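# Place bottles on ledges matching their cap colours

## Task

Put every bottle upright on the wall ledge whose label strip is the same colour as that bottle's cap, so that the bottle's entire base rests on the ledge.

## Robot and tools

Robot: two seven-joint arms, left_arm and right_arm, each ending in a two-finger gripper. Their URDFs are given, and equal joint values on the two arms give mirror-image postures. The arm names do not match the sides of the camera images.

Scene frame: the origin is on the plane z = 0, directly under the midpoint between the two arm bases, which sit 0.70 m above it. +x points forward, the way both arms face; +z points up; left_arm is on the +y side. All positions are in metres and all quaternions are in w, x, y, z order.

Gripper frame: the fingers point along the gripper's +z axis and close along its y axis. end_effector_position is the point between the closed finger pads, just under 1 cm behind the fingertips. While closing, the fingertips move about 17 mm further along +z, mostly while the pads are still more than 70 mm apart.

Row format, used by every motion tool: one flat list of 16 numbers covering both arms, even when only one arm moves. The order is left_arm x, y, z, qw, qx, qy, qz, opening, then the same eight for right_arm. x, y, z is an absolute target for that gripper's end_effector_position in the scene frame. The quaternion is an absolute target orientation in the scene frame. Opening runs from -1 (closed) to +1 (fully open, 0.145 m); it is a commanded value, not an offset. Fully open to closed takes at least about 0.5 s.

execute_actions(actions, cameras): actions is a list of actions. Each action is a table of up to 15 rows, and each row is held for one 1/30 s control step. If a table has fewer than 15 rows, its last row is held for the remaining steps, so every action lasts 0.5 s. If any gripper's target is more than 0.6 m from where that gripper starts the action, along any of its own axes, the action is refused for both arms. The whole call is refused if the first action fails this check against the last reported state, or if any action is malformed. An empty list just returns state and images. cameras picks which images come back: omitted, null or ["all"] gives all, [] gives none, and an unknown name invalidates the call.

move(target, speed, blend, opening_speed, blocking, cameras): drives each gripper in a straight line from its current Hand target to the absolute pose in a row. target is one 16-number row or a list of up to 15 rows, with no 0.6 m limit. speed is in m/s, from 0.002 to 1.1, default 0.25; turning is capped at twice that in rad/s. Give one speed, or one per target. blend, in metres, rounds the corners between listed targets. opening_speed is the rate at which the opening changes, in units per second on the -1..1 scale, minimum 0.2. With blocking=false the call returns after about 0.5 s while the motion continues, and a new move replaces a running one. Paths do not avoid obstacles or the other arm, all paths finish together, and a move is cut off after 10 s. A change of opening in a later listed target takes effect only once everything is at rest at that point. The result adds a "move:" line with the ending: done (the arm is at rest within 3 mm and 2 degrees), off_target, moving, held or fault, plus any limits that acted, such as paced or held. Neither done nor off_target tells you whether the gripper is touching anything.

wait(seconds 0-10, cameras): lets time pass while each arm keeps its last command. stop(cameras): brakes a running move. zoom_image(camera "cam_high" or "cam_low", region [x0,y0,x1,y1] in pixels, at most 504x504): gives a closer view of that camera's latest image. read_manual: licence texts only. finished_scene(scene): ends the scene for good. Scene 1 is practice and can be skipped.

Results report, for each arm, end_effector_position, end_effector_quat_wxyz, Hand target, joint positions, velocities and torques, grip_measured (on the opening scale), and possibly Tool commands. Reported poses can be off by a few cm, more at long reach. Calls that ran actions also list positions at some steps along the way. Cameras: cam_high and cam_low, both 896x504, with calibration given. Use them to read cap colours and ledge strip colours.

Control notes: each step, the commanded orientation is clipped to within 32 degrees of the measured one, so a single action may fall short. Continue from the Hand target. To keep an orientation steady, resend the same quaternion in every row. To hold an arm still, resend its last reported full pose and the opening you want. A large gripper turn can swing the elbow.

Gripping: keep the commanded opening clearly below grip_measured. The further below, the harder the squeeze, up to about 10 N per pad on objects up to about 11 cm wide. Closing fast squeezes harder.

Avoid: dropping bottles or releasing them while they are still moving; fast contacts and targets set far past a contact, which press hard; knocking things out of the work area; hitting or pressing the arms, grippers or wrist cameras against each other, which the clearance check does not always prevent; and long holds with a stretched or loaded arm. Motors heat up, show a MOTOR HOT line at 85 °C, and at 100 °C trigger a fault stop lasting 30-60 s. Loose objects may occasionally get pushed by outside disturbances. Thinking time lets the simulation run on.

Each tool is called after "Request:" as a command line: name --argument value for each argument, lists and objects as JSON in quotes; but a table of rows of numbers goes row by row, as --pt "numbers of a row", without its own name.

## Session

Request:
execute_actions --actions '[]'

Request:
zoom_image --camera "cam_high" --region '[420, 200, 680, 420]'

Request:
zoom_image --camera "cam_low" --region '[320, 130, 620, 400]'

Scene clock: 0.00 s.
left_arm: end_effector_position=(+0.2239, +0.1828, +0.6144) grip_measured=+1.00 end_effector_quat_wxyz=(-0.319, +0.395, -0.515, +0.691) | right_arm: end_effector_position=(+0.4009, -0.1655, +0.3728) grip_measured=+1.00 end_effector_quat_wxyz=(+0.260, +0.265, +0.837, +0.401)
Joint positions: left_arm=[-1.106 0.942 0.535 2.339 -0.48 -0.199 -0.367 0.145] | right_arm=[0.583 0.619 -0.841 0.925 -1.182 -0.496 -0.047 0.145]
Joint velocities: within noise
Joint torques (N m): no reading
Motor temperatures (°C): left_arm=[21 21 22 20 21 23 21] | right_arm=[20 22 22 19 20 19 21]
Hand target: left_arm +0.2239, +0.1828, +0.6144; -0.319, +0.395, -0.515, +0.691 | right_arm +0.4009, -0.1655, +0.3728; +0.260, +0.265, +0.837, +0.401
Tool commands: left_gripper/opening=+1.0 right_gripper/opening=+1.0

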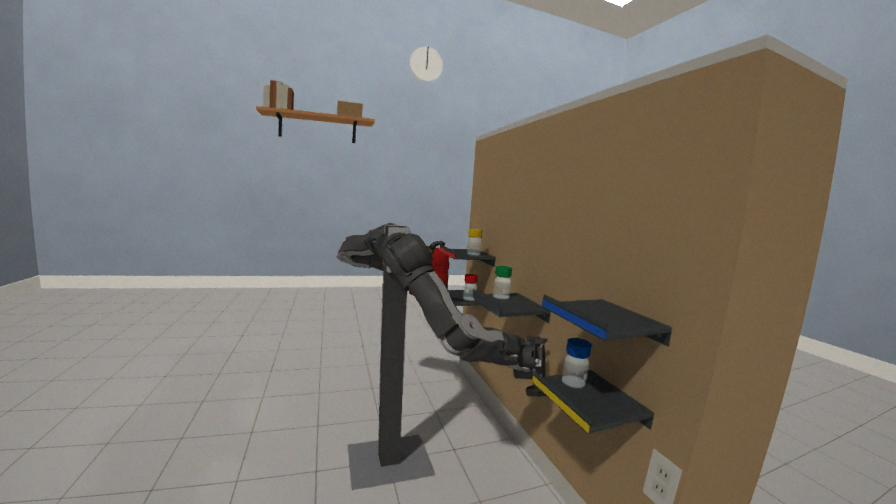

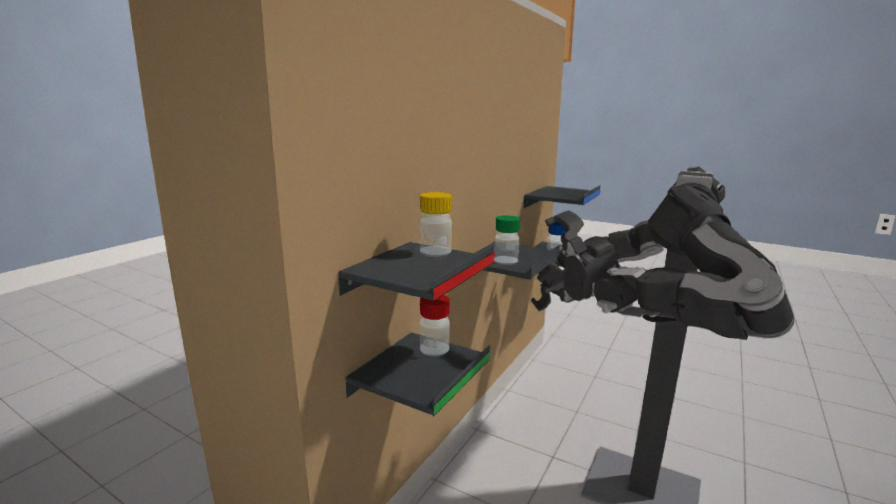

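Scaled by 1.938 from the camera's 896x504 image, which has a finer 1280x720 frame.

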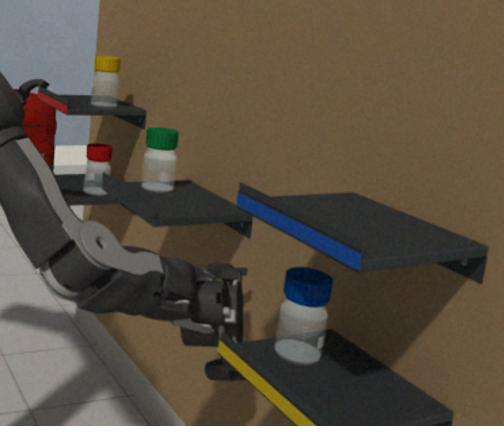

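Scaled by 1.680 from the camera's 896x504 image, which has a finer 1280x720 frame.

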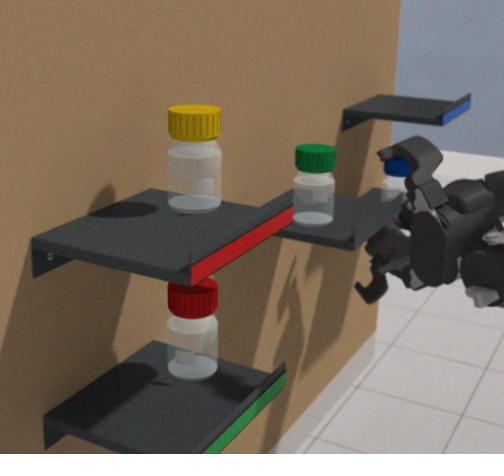

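Request:
move --pt "0.2 0.38 0.42 0 0.9 0 0.43 0.6 0.26 -0.18 0.34 0.26 0.265 0.837 0.401 0.6" --pt "0.2 0.36 0.20 0 1 0 0 0.6 0.22 -0.25 0.32 0.11 0.86 -0.15 0.43 0.6" --pt "0.09 0.20 0.13 0 1 0 0 0.6 0.25 -0.283 0.50 0.158 0.765 -0.208 0.589 0.6" --pt "0.22 0.26 0.32 -0.11 0.86 0.15 0.43 0.6 0.27 -0.293 0.505 0.158 0.765 -0.208 0.589 0.6" --speed 0.4

Scene clock: 37.93 s.
left_arm: end_effector_position=(+0.2202, +0.2603, +0.3196) grip_measured=+0.60 end_effector_quat_wxyz=(-0.112, +0.879, +0.151, +0.438) | right_arm: end_effector_position=(+0.2701, -0.2920, +0.5065) grip_measured=+0.60 end_effector_quat_wxyz=(+0.157, +0.763, -0.207, +0.592)
Joint positions: left_arm=[-0.408 0.563 -0.336 1.605 0.757 0.001 -0.645 0.119] | right_arm=[-0.317 0.054 0.301 2.142 0.237 0.519 -0.33 0.119]
Joint velocities: within noise
Joint torques (N m): left_arm=[1.23 2.28 1.06 4.94 -0.18 -0.54 -0.03] | right_arm=[1.81 1.91 0.98 3.51 0.02 -0.29 0.04]
Motor temperatures (°C): left_arm=[21 21 22 21 21 23 21] | right_arm=[22 23 22 19 20 19 21]
Hand target: left_arm +0.2200, +0.2600, +0.3200; -0.112, +0.878, +0.153, +0.439 | right_arm +0.2700, -0.2930, +0.5050; +0.158, +0.765, -0.208, +0.589
Off the commanded pose: left_arm 0.001 m, 0 deg | right_arm 0.002 m, 0 deg.
elbow stopped short (left arm): the move would have taken joint 4 (elbow) straighter than the controller allows.
move: done

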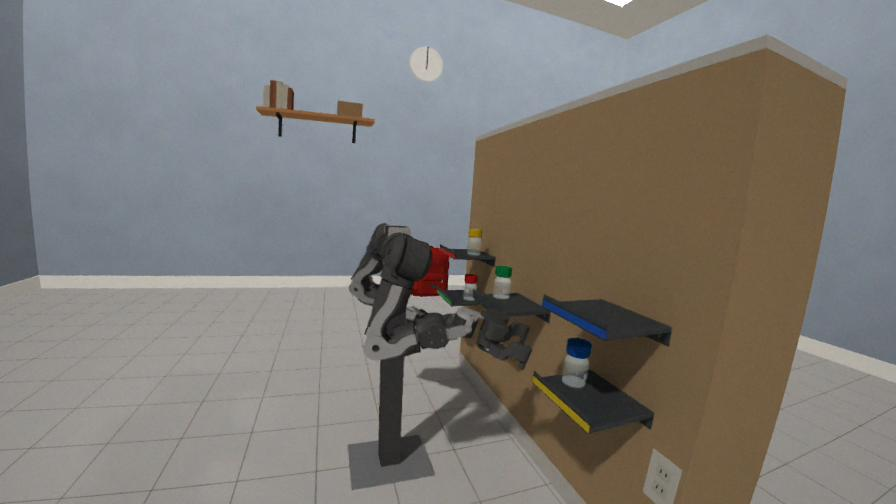

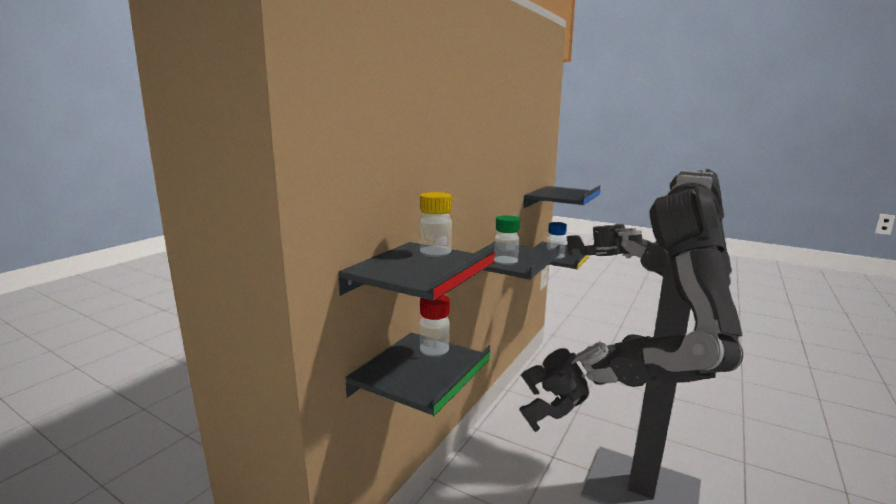

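Request:
move --pt "0.24 0.22 0.48 0 0.7933 0 0.6087 0.6 0.378 -0.355 0.471 0.158 0.765 -0.208 0.589 0.6" --pt "0.25 0.15 0.60 0 0.7933 0 0.6087 0.6 0.378 -0.355 0.471 0.158 0.765 -0.208 0.589 -0.7" --pt "0.275 0.13 0.70 0 0.7933 0 0.6087 0.6 0.378 -0.355 0.508 0.158 0.765 -0.208 0.589 -0.7" --pt "0.29 0.295 0.697 -0.158 0.765 0.208 0.589 0.6 0.255 -0.285 0.512 0.158 0.765 -0.208 0.589 -0.7" --pt "0.378 0.355 0.665 -0.158 0.765 0.208 0.589 0.6 0.25 -0.20 0.60 0 0.7933 0 0.6087 -0.7" --speed '[0.25,0.3,0.25,0.3,0.25]' --opening_speed 1.5

Request:
zoom_image --camera "cam_low" --region '[330, 150, 630, 350]'

Scene clock: 58.60 s.
left_arm: end_effector_position=(+0.2783, +0.1939, +0.7001) grip_measured=+0.60 end_effector_quat_wxyz=(-0.163, +0.589, +0.204, +0.765) | right_arm: end_effector_position=(+0.3179, -0.3186, +0.5062) grip_measured=-0.25 end_effector_quat_wxyz=(+0.154, +0.769, -0.206, +0.585)
Joint positions: left_arm=[0.19 0.07 -0.332 2.434 0.051 0.78 -0.9 0.119] | right_arm=[-0.072 0.157 0.329 1.925 0.27 0.592 -0.297 0.057]
Joint velocities: within noise
Joint torques (N m): left_arm=[4.26 -0.17 -0.17 2.67 -0.1 -0.42 0.17] | right_arm=[3.44 2.78 1.29 5.22 -0.14 -0.54 -0.12]
Motor temperatures (°C): left_arm=[21 21 22 22 21 23 21] | right_arm=[21 23 22 20 20 19 21]
Hand target: left_arm +0.2789, +0.1937, +0.6995; -0.163, +0.590, +0.203, +0.764 | right_arm +0.3175, -0.3206, +0.5099; +0.158, +0.765, -0.208, +0.589
Off the commanded pose: left_arm 0.193 m, 29 deg | right_arm 0.166 m, 30 deg.
joint read past its limit (left arm) — joint 4 (elbow), upper limit, where the elbow is as bent as it goes.
move: held (left_arm; a check stopped the path), off_target (right_arm; braked when a check withheld steps of left_arm); path passed 3 of 5 targets; limits=paced,held
pose unreachable (left arm): on one or more control steps of this call, first in action 0 (counted from 0), this arm could not follow its commanded pose, so it was not sent that pose on those steps. It may still have moved: this result reports where it is.
cause: moving toward the commanded pose would bring two parts of the arm too close to each other (joints 4 (elbow) and 5 (forearm roll) lie between them).

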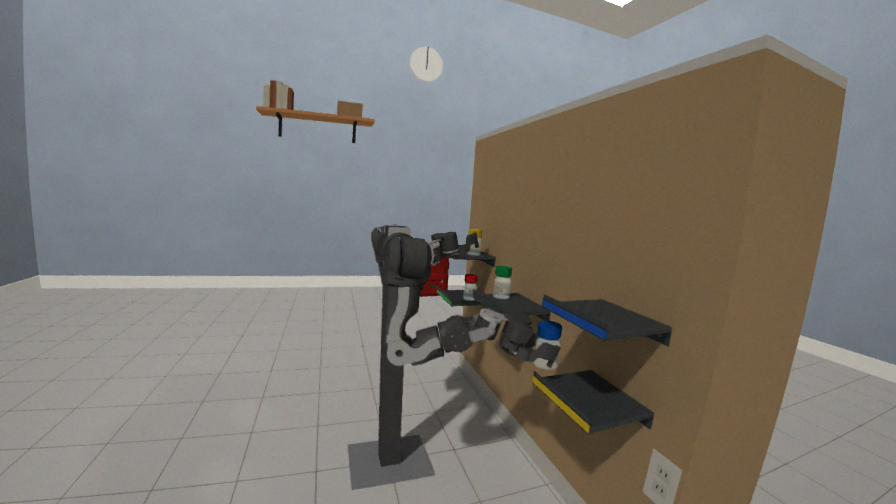

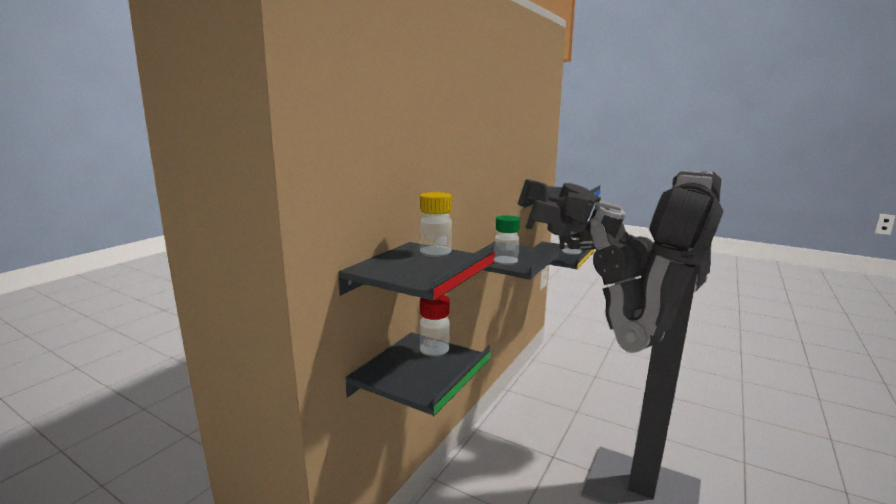

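Scaled by 1.680 from the camera's 896x504 image, which has a finer 1280x720 frame.

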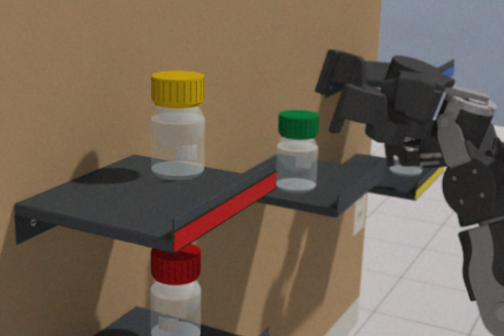

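Request:
move --pt "0.295 0.25 0.705 -0.163 0.68 0.206 0.685 0.6 0.255 -0.285 0.512 0.158 0.765 -0.208 0.589 -0.7" --pt "0.30 0.305 0.70 -0.158 0.765 0.208 0.589 0.6 0.26 -0.17 0.58 0 0.7933 0 0.6087 -0.7" --pt "0.378 0.355 0.665 -0.158 0.765 0.208 0.589 0.6 0.31 -0.12 0.68 0 0.7933 0 0.6087 -0.7" --pt "0.378 0.355 0.665 -0.158 0.765 0.208 0.589 -0.7 0.35 -0.12 0.72 0 0.7933 0 0.6087 -0.7" --pt "0.378 0.355 0.715 -0.158 0.765 0.208 0.589 -0.7 0.37 -0.28 0.72 0.09 0.79 -0.12 0.60 -0.7" --speed 0.25 --opening_speed 1.5

Request:
zoom_image --camera "cam_low" --region '[330, 150, 630, 350]'

Request:
zoom_image --camera "cam_high" --region '[440, 200, 680, 400]'

Scene clock: 80.37 s.
left_arm: end_effector_position=(+0.2786, +0.1957, +0.7004) grip_measured=+0.60 end_effector_quat_wxyz=(-0.163, +0.589, +0.205, +0.765) | right_arm: end_effector_position=(+0.3046, -0.3116, +0.5065) grip_measured=-0.25 end_effector_quat_wxyz=(+0.154, +0.770, -0.207, +0.584)
Joint positions: left_arm=[0.192 0.074 -0.323 2.434 0.059 0.781 -0.899 0.119] | right_arm=[-0.134 0.129 0.329 1.993 0.265 0.593 -0.305 0.057]
Joint velocities: within noise
Joint torques (N m): left_arm=[4.15 -0.3 -0.31 2.67 -0.11 -0.43 0.14] | right_arm=[3.2 2.55 1.02 4.98 -0.15 -0.62 -0.12]
Motor temperatures (°C): left_arm=[21 21 22 22 21 23 21] | right_arm=[21 23 22 21 20 20 21]
Hand target: left_arm +0.2791, +0.1954, +0.6996; -0.163, +0.590, +0.204, +0.764 | right_arm +0.3045, -0.3132, +0.5103; +0.158, +0.765, -0.208, +0.589
Tool commands: left_gripper/opening=+0.6 right_gripper/opening=-0.7
Off the commanded pose: left_arm 0.188 m, 29 deg | right_arm 0.226 m, 13 deg.
joint read past its limit (left arm) — joint 4 (elbow), upper limit, where the elbow is as bent as it goes.
move: held (left_arm; a check stopped the path), off_target (right_arm; braked when a check withheld steps of left_arm); path passed 0 of 5 targets; target 4's new opening was not sent; limits=held
pose unreachable (left arm): on one or more control steps of this call, first in action 0 (counted from 0), this arm could not follow its commanded pose, so it was not sent that pose on those steps. It may still have moved: this result reports where it is.
cause: moving toward the commanded pose would bring two parts of the arm too close to each other (joints 4 (elbow) and 5 (forearm roll) lie between them).

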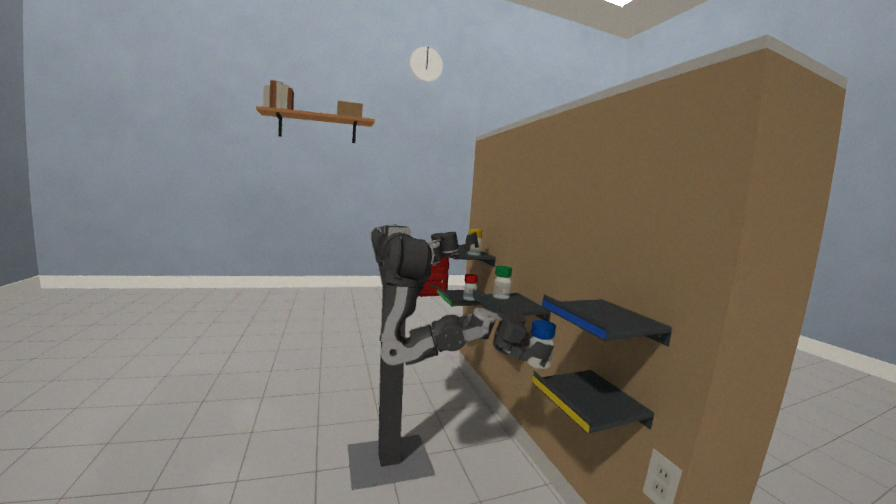

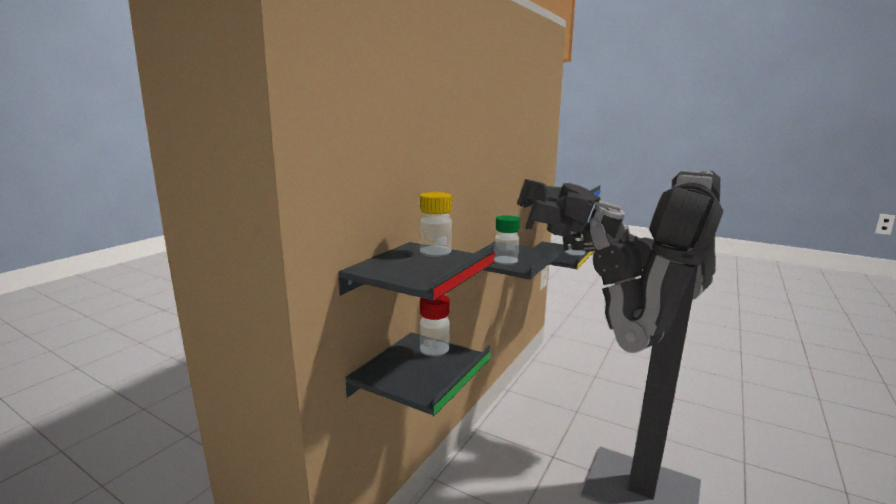

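Scaled by 1.680 from the camera's 896x504 image, which has a finer 1280x720 frame.

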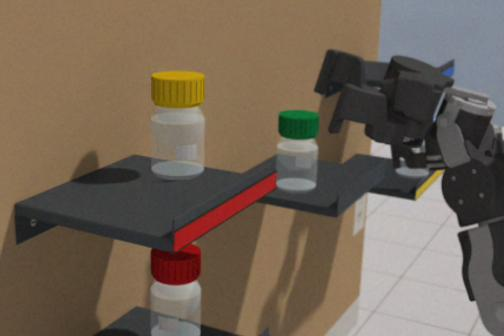

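Scaled by 2.100 from the camera's 896x504 image, which has a finer 1280x720 frame.

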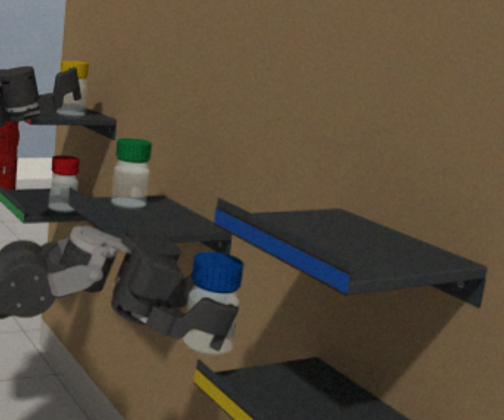

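Request:
move --pt "0.325 0.16 0.71 -0.163 0.589 0.205 0.765 0.6 0.255 -0.285 0.512 0.158 0.765 -0.208 0.589 -0.7" --pt "0.305 0.305 0.705 -0.158 0.72 0.208 0.64 0.6 0.26 -0.17 0.58 0 0.7933 0 0.6087 -0.7" --pt "0.378 0.355 0.665 -0.158 0.765 0.208 0.589 0.6 0.31 -0.12 0.68 0 0.7933 0 0.6087 -0.7" --pt "0.378 0.355 0.665 -0.158 0.765 0.208 0.589 -0.7 0.35 -0.12 0.72 0 0.7933 0 0.6087 -0.7" --pt "0.378 0.355 0.715 -0.158 0.765 0.208 0.589 -0.7 0.37 -0.28 0.72 0.09 0.79 -0.12 0.60 -0.7" --speed 0.25 --opening_speed 1.5

Request:
zoom_image --camera "cam_low" --region '[330, 150, 630, 350]'

Request:
zoom_image --camera "cam_high" --region '[440, 200, 680, 400]'

Scene clock: 98.70 s.
left_arm: end_effector_position=(+0.3783, +0.3542, +0.7156) grip_measured=-0.24 end_effector_quat_wxyz=(-0.156, +0.762, +0.207, +0.593) | right_arm: end_effector_position=(+0.3703, -0.2805, +0.7191) grip_measured=-0.25 end_effector_quat_wxyz=(+0.099, +0.754, -0.114, +0.639)
Joint positions: left_arm=[0.861 1.04 -0.301 1.765 1.584 0.782 -1.123 0.058] | right_arm=[0.77 0.969 -0.26 1.999 1.559 0.785 -1.099 0.057]
Joint velocities: within noise
Joint torques (N m): left_arm=[7.5 4 2.13 1.39 -0.15 -0.3 -0.04] | right_arm=[4.73 3.47 4 1.31 -0.25 -0.12 0.19]
Motor temperatures (°C): left_arm=[22 21 22 21 21 23 21] | right_arm=[22 22 22 21 20 20 21]
Hand target: left_arm +0.3780, +0.3550, +0.7149; -0.159, +0.763, +0.208, +0.591 | right_arm +0.3702, -0.2801, +0.7196; +0.097, +0.754, -0.113, +0.639
Off the commanded pose: left_arm 0.001 m, 1 deg | right_arm 0.001 m, 6 deg.
joint sent to its limit (left arm) — joint 5 (forearm roll), upper limit; joint 6 (wrist pitch), upper limit. The joint targets still meet the commanded pose.
joint sent to its limit (right arm) — joint 5 (forearm roll), upper limit; joint 6 (wrist pitch), upper limit. The joint targets are off in orientation, not in position.
move: off_target (right_arm)

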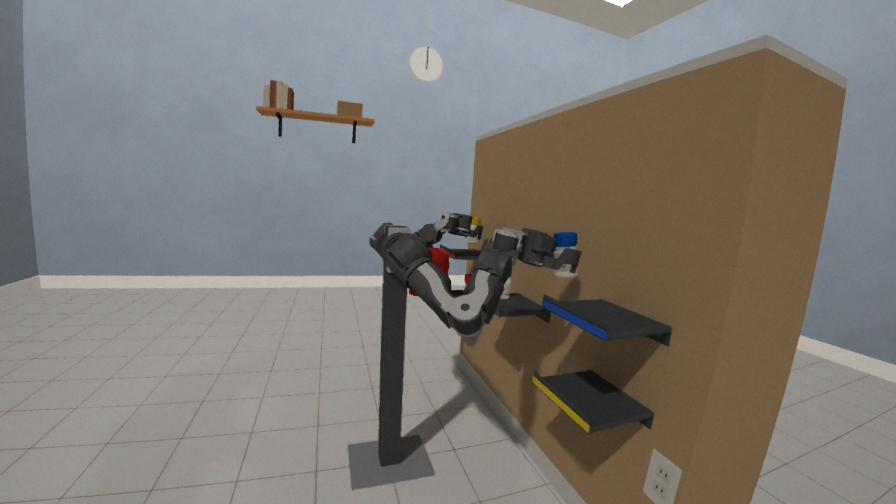

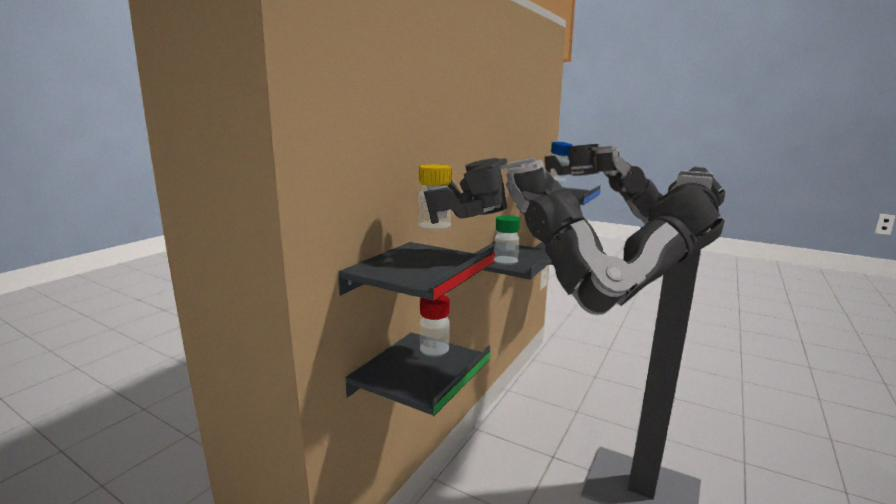

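Scaled by 1.680 from the camera's 896x504 image, which has a finer 1280x720 frame.

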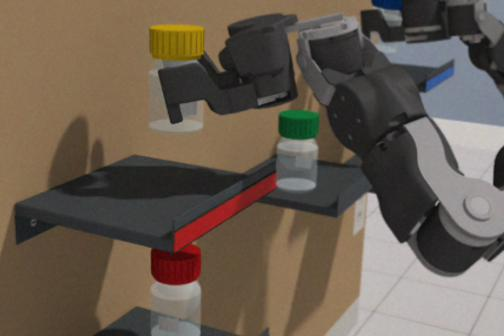

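Scaled by 2.100 from the camera's 896x504 image, which has a finer 1280x720 frame.

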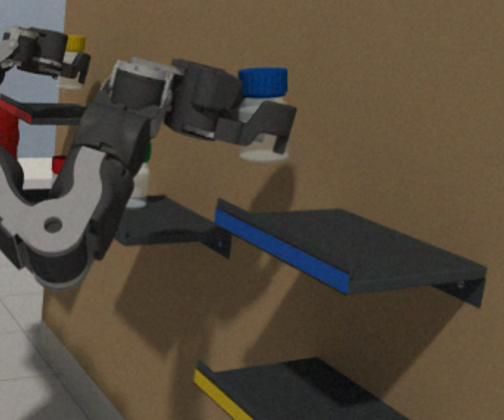

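Request:
move --pt "0.36 0.12 0.715 0 0.7933 0 0.6087 -0.7 0.378 -0.355 0.70 0.158 0.765 -0.208 0.589 -0.7" --pt "0.378 -0.06 0.70 0.158 0.765 -0.208 0.589 -0.7 0.378 -0.355 0.674 0.158 0.765 -0.208 0.589 -0.7" --pt "0.378 -0.06 0.60 0.158 0.765 -0.208 0.589 -0.7 0.378 -0.355 0.660 0.158 0.765 -0.208 0.589 -0.7" --pt "0.378 -0.06 0.572 0.158 0.765 -0.208 0.589 -0.7 0.378 -0.355 0.660 0.158 0.765 -0.208 0.589 0.5" --pt "0.378 -0.06 0.556 0.158 0.765 -0.208 0.589 -0.7 0.32 -0.32 0.68 0.158 0.765 -0.208 0.589 0.5" --speed '[0.3,0.3,0.2,0.15,0.08]' --opening_speed 1.5

Request:
zoom_image --camera "cam_high" --region '[440, 200, 680, 400]'

Scene clock: 117.47 s.
left_arm: end_effector_position=(+0.3794, -0.0607, +0.5667) grip_measured=-0.24 end_effector_quat_wxyz=(+0.162, +0.756, -0.202, +0.601) | right_arm: end_effector_position=(+0.3207, -0.3188, +0.6802) grip_measured=+0.50 end_effector_quat_wxyz=(+0.160, +0.753, -0.204, +0.604)
Joint positions: left_arm=[0.909 0.296 -1.214 1.673 1.101 0.34 -0.721 0.058] | right_arm=[0.369 0.937 0.069 2.174 1.559 0.782 -1.31 0.112]
Joint velocities: within noise
Joint torques (N m): left_arm=[6.45 -0.2 1.02 1.59 0.05 -0.16 0.26] | right_arm=[3.39 4.02 3.71 1.36 -0.28 0.03 -0.16]
Motor temperatures (°C): left_arm=[24 21 23 21 21 23 21] | right_arm=[22 23 23 20 20 20 21]
Hand target: left_arm +0.3778, -0.0600, +0.5561; +0.158, +0.765, -0.208, +0.589 | right_arm +0.3201, -0.3200, +0.6798; +0.162, +0.754, -0.206, +0.603
Off the commanded pose: left_arm 0.011 m, 2 deg | right_arm 0.001 m, 2 deg.
joint sent to its limit (right arm) — joint 5 (forearm roll), upper limit; joint 6 (wrist pitch), upper limit. The joint targets still meet the commanded pose.
move: off_target (left_arm); target 4's new opening was sent with right_arm's hand 0.004 m and 1 deg from that target

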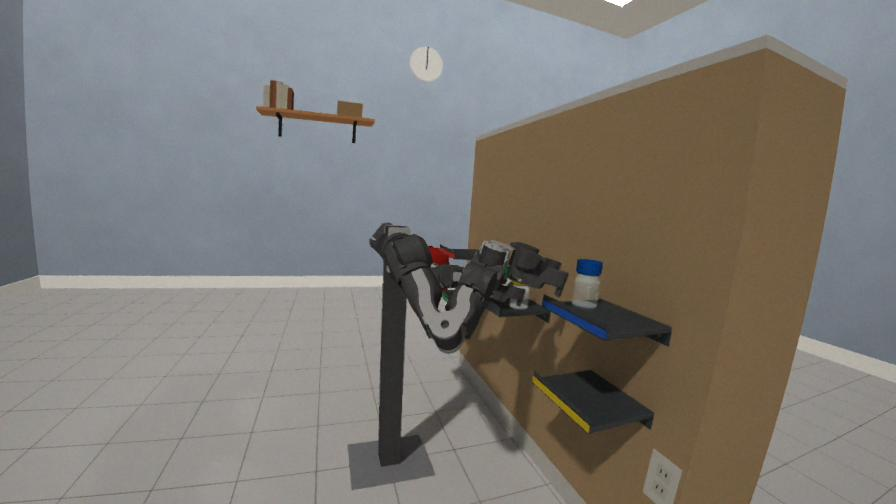

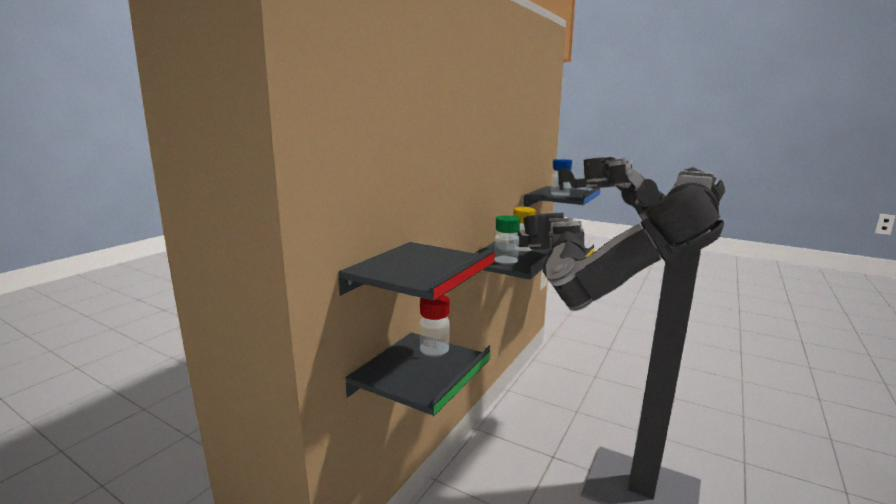

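Scaled by 2.100 from the camera's 896x504 image, which has a finer 1280x720 frame.

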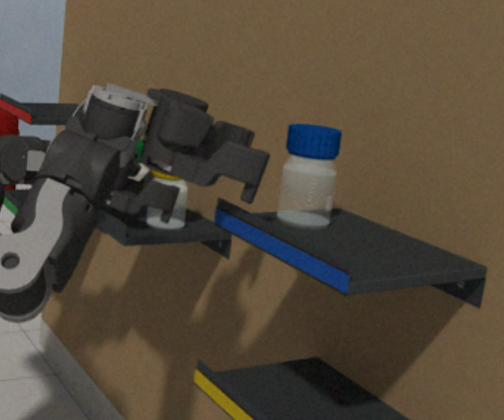

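Request:
move --pt "0.378 -0.06 0.565 0.158 0.765 -0.208 0.589 -0.7 0.33 -0.17 0.705 0 0.7933 0 0.6087 0.5" --pt "0.378 -0.06 0.565 0.158 0.765 -0.208 0.589 0.15 0.33 -0.17 0.705 0 0.7933 0 0.6087 0.1" --pt "0.305 -0.018 0.595 0.158 0.765 -0.208 0.589 0.15 0.33 -0.17 0.70 0 0.7933 0 0.6087 0.1" --pt "0.265 0.13 0.59 0 0.7933 0 0.6087 0.15 0.31 -0.12 0.65 0 0.7933 0 0.6087 0.1" --pt "0.26 0.275 0.51 -0.158 0.765 0.208 0.589 0.15 0.315 -0.07 0.60 0 0.7933 0 0.6087 0.1" --pt "0.27 0.293 0.505 -0.158 0.765 0.208 0.589 0.15 0.378 -0.06 0.566 0 0.7933 0 0.6087 0.1" --pt "0.27 0.293 0.505 -0.158 0.765 0.208 0.589 0.6 0.378 -0.06 0.566 0 0.7933 0 0.6087 -0.7" --speed '[0.3,0.3,0.25,0.35,0.35,0.2,0.2]' --opening_speed 1.8

Request:
zoom_image --camera "cam_high" --region '[440, 200, 680, 400]'

Request:
zoom_image --camera "cam_low" --region '[330, 170, 630, 400]'

Scene clock: 141.93 s.
left_arm: end_effector_position=(+0.2693, +0.2925, +0.5047) grip_measured=+0.60 end_effector_quat_wxyz=(-0.159, +0.765, +0.208, +0.588) | right_arm: end_effector_position=(+0.3786, -0.0615, +0.5664) grip_measured=-0.24 end_effector_quat_wxyz=(+0.003, +0.794, -0.002, +0.609)
Joint positions: left_arm=[0.172 1.297 -0.951 2.141 1.146 -0.383 -1.308 0.119] | right_arm=[0.66 0.401 -0.94 1.889 1.057 0.455 -1.18 0.058]
Joint velocities: within noise
Joint torques (N m): left_arm=[3.92 5.1 2.26 2.41 -0.31 -0.31 0.23] | right_arm=[5.29 -0.44 2.44 3.23 -0.45 -0.24 0.17]
Motor temperatures (°C): left_arm=[23 21 23 21 21 23 21] | right_arm=[22 23 23 20 20 19 21]
Hand target: left_arm +0.2700, +0.2931, +0.5051; -0.158, +0.765, +0.208, +0.589 | right_arm +0.3780, -0.0601, +0.5660; +0.000, +0.793, +0.000, +0.609
Off the commanded pose: left_arm 0.001 m, 0 deg | right_arm 0.002 m, 0 deg.
move: done; target 2's new opening was sent with right_arm's hand 0.002 m and 9 deg from that target

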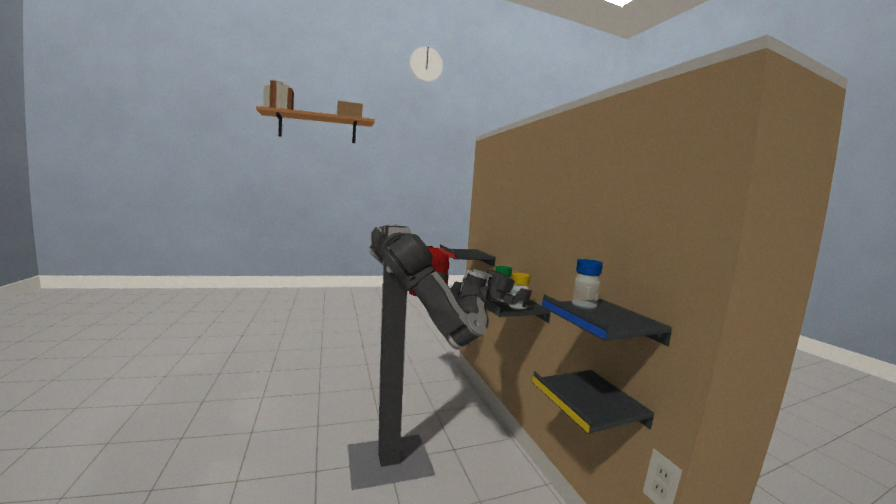

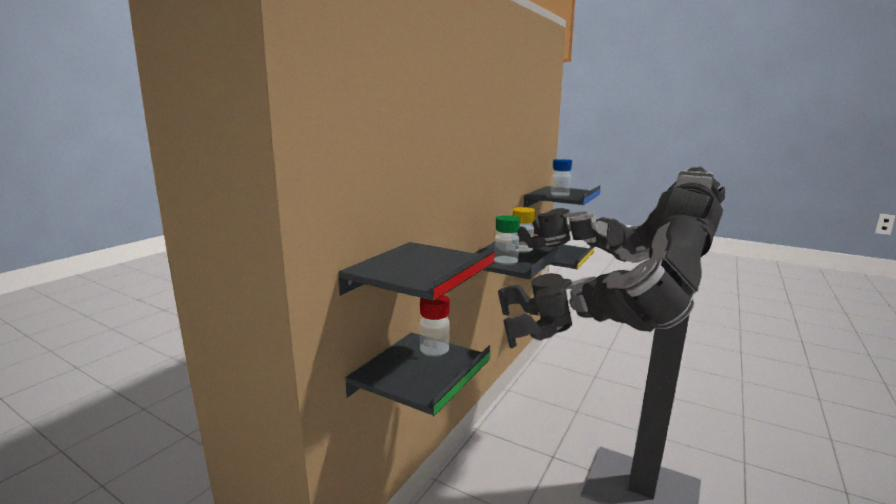

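Scaled by 2.100 from the camera's 896x504 image, which has a finer 1280x720 frame.

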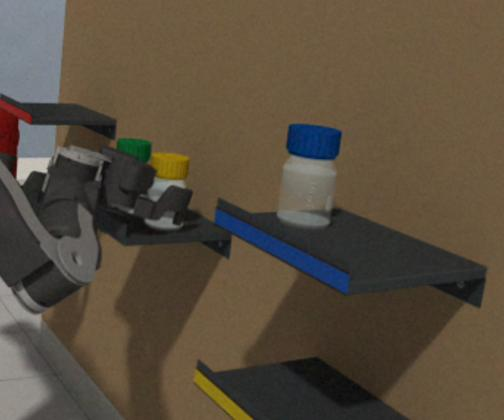

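Scaled by 1.680 from the camera's 896x504 image, which has a finer 1280x720 frame.

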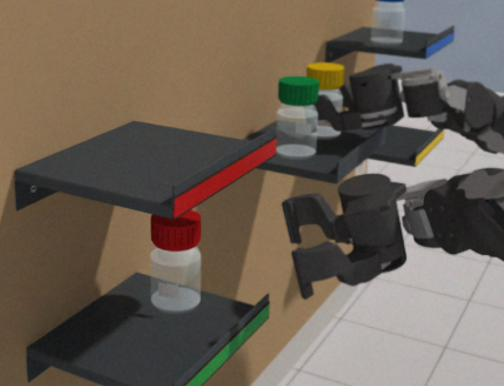

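Request:
move --pt "0.378 0.355 0.471 -0.158 0.765 0.208 0.589 0.6 0.378 -0.06 0.615 0 0.7933 0 0.6087 -0.7" --pt "0.378 0.355 0.471 -0.158 0.765 0.208 0.589 -0.7 0.378 -0.06 0.615 0 0.7933 0 0.6087 -0.7" --pt "0.378 0.355 0.507 -0.158 0.765 0.208 0.589 -0.7 0.27 -0.08 0.622 0 0.7933 0 0.6087 -0.7" --pt "0.26 0.287 0.512 -0.158 0.765 0.208 0.589 -0.7 0.25 -0.18 0.58 0 0.7933 0 0.6087 -0.7" --pt "0.26 0.17 0.60 0 0.7933 0 0.6087 -0.7 0.25 -0.285 0.52 0.158 0.765 -0.208 0.589 -0.7" --pt "0.32 0.125 0.71 0 0.7933 0 0.6087 -0.7 0.378 -0.355 0.505 0.158 0.765 -0.208 0.589 -0.7" --pt "0.36 0.2 0.72 -0.09 0.79 0.12 0.60 -0.7 0.378 -0.355 0.478 0.158 0.765 -0.208 0.589 -0.7" --speed '[0.25,0.25,0.3,0.3,0.3,0.3,0.25]' --opening_speed 1.8

Request:
zoom_image --camera "cam_high" --region '[440, 200, 680, 430]'

Request:
zoom_image --camera "cam_low" --region '[330, 130, 630, 360]'

Scene clock: 166.07 s.
left_arm: end_effector_position=(+0.3605, +0.1995, +0.7185) grip_measured=-0.24 end_effector_quat_wxyz=(-0.093, +0.746, +0.129, +0.646) | right_arm: end_effector_position=(+0.3771, -0.3560, +0.4768) grip_measured=-0.24 end_effector_quat_wxyz=(+0.160, +0.767, -0.210, +0.584)
Joint positions: left_arm=[0.908 0.638 -0.473 2.126 1.584 0.781 -1.572 0.058] | right_arm=[0.331 0.956 -0.648 1.47 1.195 -0.074 -0.778 0.058]
Joint velocities: within noise
Joint torques (N m): left_arm=[8.29 1.36 2.1 1.51 -0.2 0 -0.01] | right_arm=[4.71 5 3.47 2.14 -0.56 -0.6 0.17]
Motor temperatures (°C): left_arm=[23 22 23 21 22 23 21] | right_arm=[23 23 22 20 20 19 21]
Hand target: left_arm +0.3601, +0.1999, +0.7197; -0.094, +0.745, +0.129, +0.647 | right_arm +0.3780, -0.3550, +0.4779; +0.158, +0.765, -0.208, +0.589
Off the commanded pose: left_arm 0.002 m, 7 deg | right_arm 0.002 m, 1 deg.
joint sent to its limit (left arm) — joint 5 (forearm roll), upper limit; joint 6 (wrist pitch), upper limit. The joint targets are off in orientation, not in position.
move: off_target (left_arm); target 2's new opening was sent with left_arm's hand 0.004 m and 1 deg from that target

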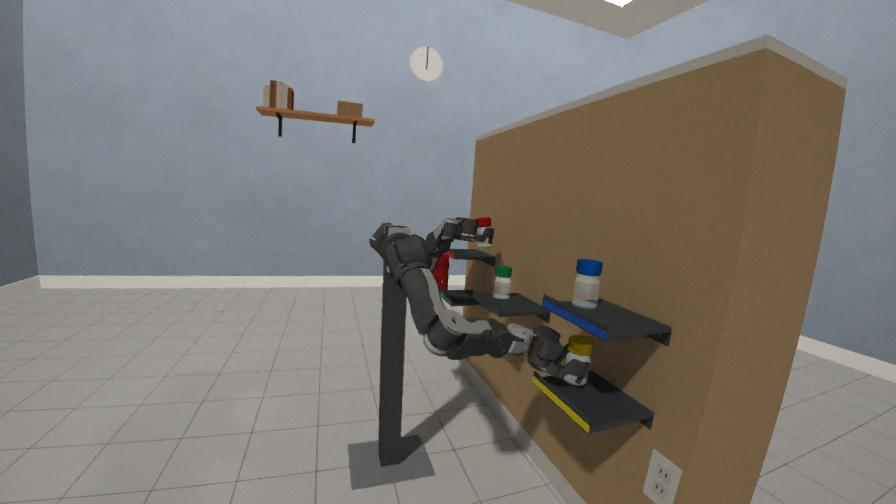

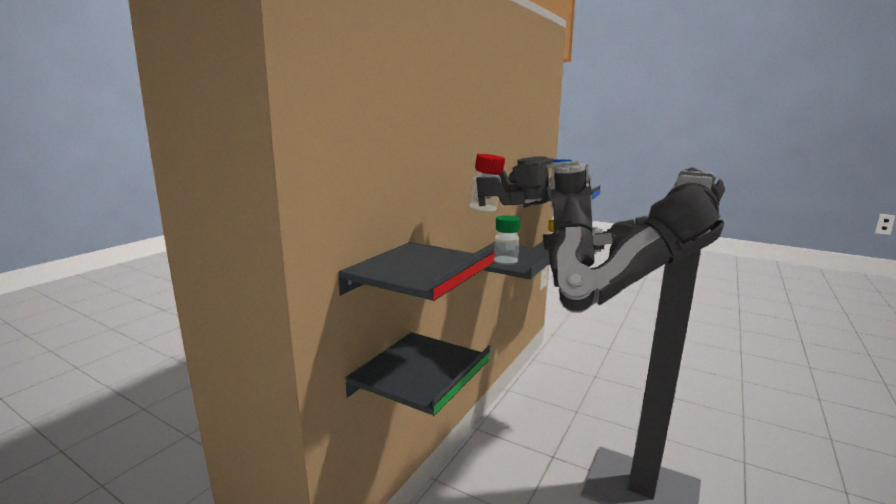

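Scaled by 2.100 from the camera's 896x504 image, which has a finer 1280x720 frame.

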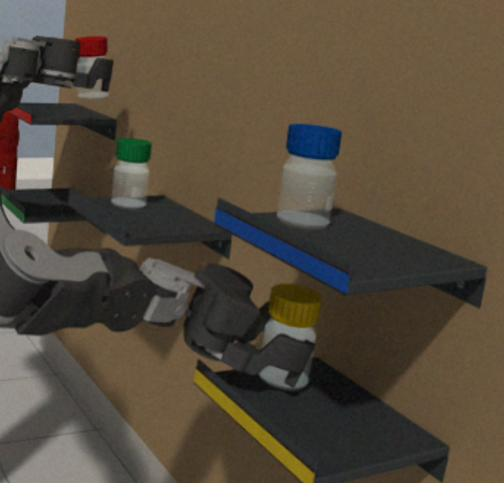

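Scaled by 1.680 from the camera's 896x504 image, which has a finer 1280x720 frame.

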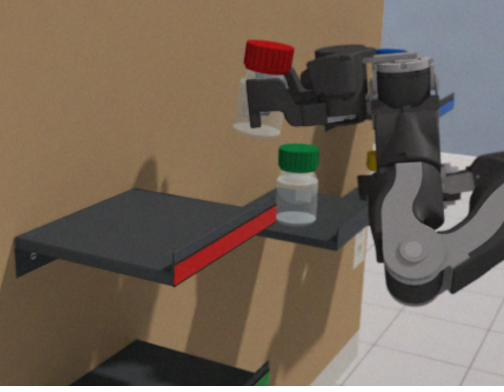

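Request:
move --pt "0.378 0.355 0.71 -0.158 0.765 0.208 0.589 -0.7 0.378 -0.355 0.466 0.158 0.765 -0.208 0.589 -0.7" --pt "0.378 0.355 0.676 -0.158 0.765 0.208 0.589 -0.7 0.378 -0.355 0.466 0.158 0.765 -0.208 0.589 0.5" --pt "0.378 0.355 0.659 -0.158 0.765 0.208 0.589 -0.7 0.32 -0.322 0.492 0.158 0.765 -0.208 0.589 0.5" --pt "0.378 0.355 0.660 -0.158 0.765 0.208 0.589 0.5 0.265 -0.29 0.507 0.158 0.765 -0.208 0.589 0.5" --pt "0.32 0.322 0.68 -0.158 0.765 0.208 0.589 0.5 0.265 -0.29 0.507 0.158 0.765 -0.208 0.589 0.5" --pt "0.335 0.16 0.70 0 0.7933 0 0.6087 0.5 0.265 -0.29 0.507 0.158 0.765 -0.208 0.589 0.5" --speed '[0.25,0.15,0.1,0.2,0.25,0.3]' --opening_speed 1.8

Request:
zoom_image --camera "cam_high" --region '[440, 200, 680, 430]'

Request:
zoom_image --camera "cam_low" --region '[330, 130, 630, 360]'

Scene clock: 188.83 s.
left_arm: end_effector_position=(+0.3348, +0.1613, +0.7007) grip_measured=+0.50 end_effector_quat_wxyz=(-0.002, +0.753, +0.001, +0.658) | right_arm: end_effector_position=(+0.2647, -0.2882, +0.5056) grip_measured=+0.50 end_effector_quat_wxyz=(+0.155, +0.768, -0.206, +0.587)
Joint positions: left_arm=[0.727 0.768 -0.396 2.315 1.584 0.782 -1.256 0.112] | right_arm=[-0.156 1.2 -0.576 2.169 1.081 -0.256 -1.256 0.112]
Joint velocities: within noise
Joint torques (N m): left_arm=[6.42 1.78 1.24 0.84 -0.18 -0.22 0.19] | right_arm=[2.23 5.29 3.62 2.24 -0.51 -0.22 -0.14]
Motor temperatures (°C): left_arm=[24 22 23 21 22 23 21] | right_arm=[22 23 23 20 20 20 21]
Hand target: left_arm +0.3351, +0.1599, +0.6997; +0.000, +0.754, -0.002, +0.657 | right_arm +0.2650, -0.2900, +0.5070; +0.158, +0.765, -0.208, +0.589
Off the commanded pose: left_arm 0.002 m, 7 deg | right_arm 0.002 m, 1 deg.
joint sent to its limit (left arm) — joint 5 (forearm roll), upper limit; joint 6 (wrist pitch), upper limit. The joint targets are off in orientation, not in position.
move: off_target (left_arm); target 2's new opening was sent with right_arm's hand 0.004 m and 1 deg from that target; target 4's new opening was sent with left_arm's hand 0.005 m and 1 deg from that target

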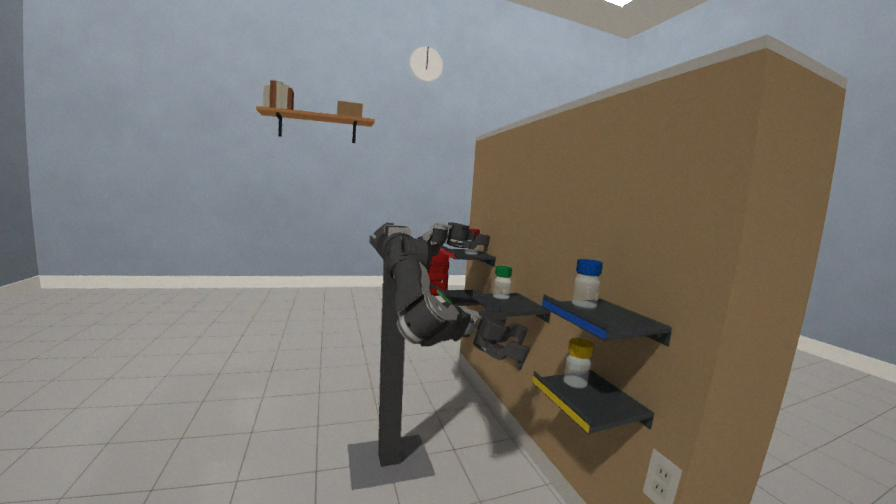

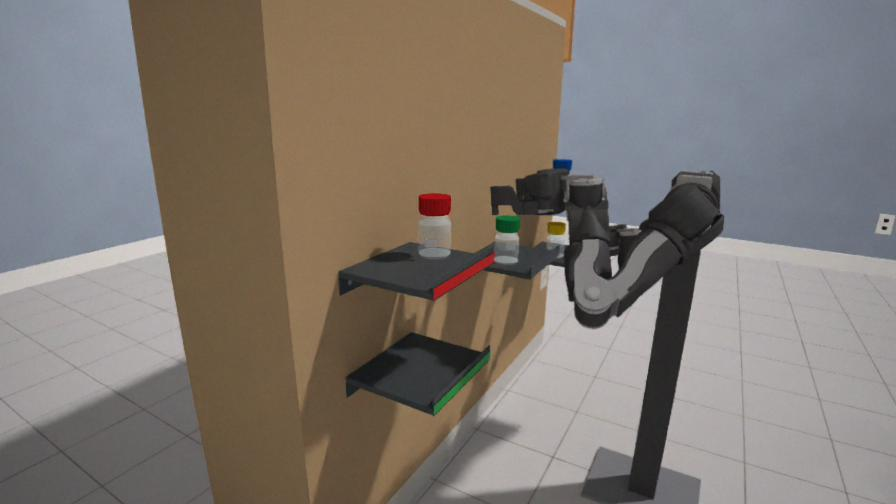

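Scaled by 2.100 from the camera's 896x504 image, which has a finer 1280x720 frame.

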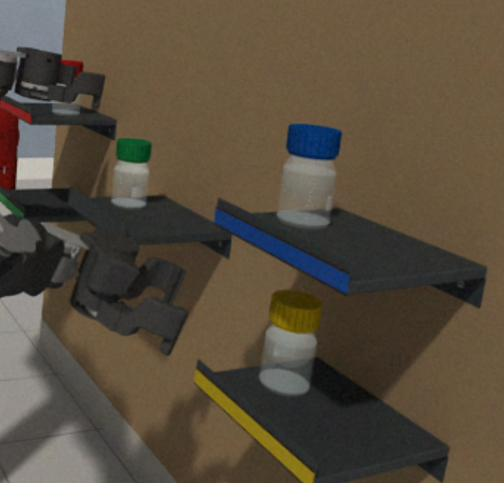

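Scaled by 1.680 from the camera's 896x504 image, which has a finer 1280x720 frame.

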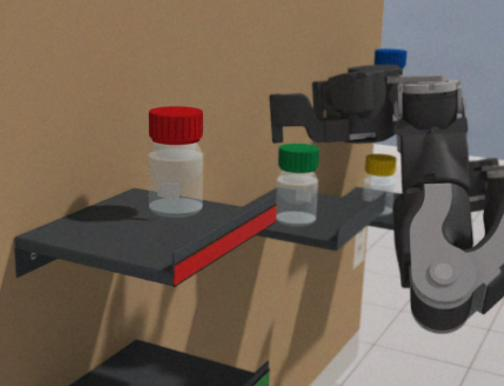

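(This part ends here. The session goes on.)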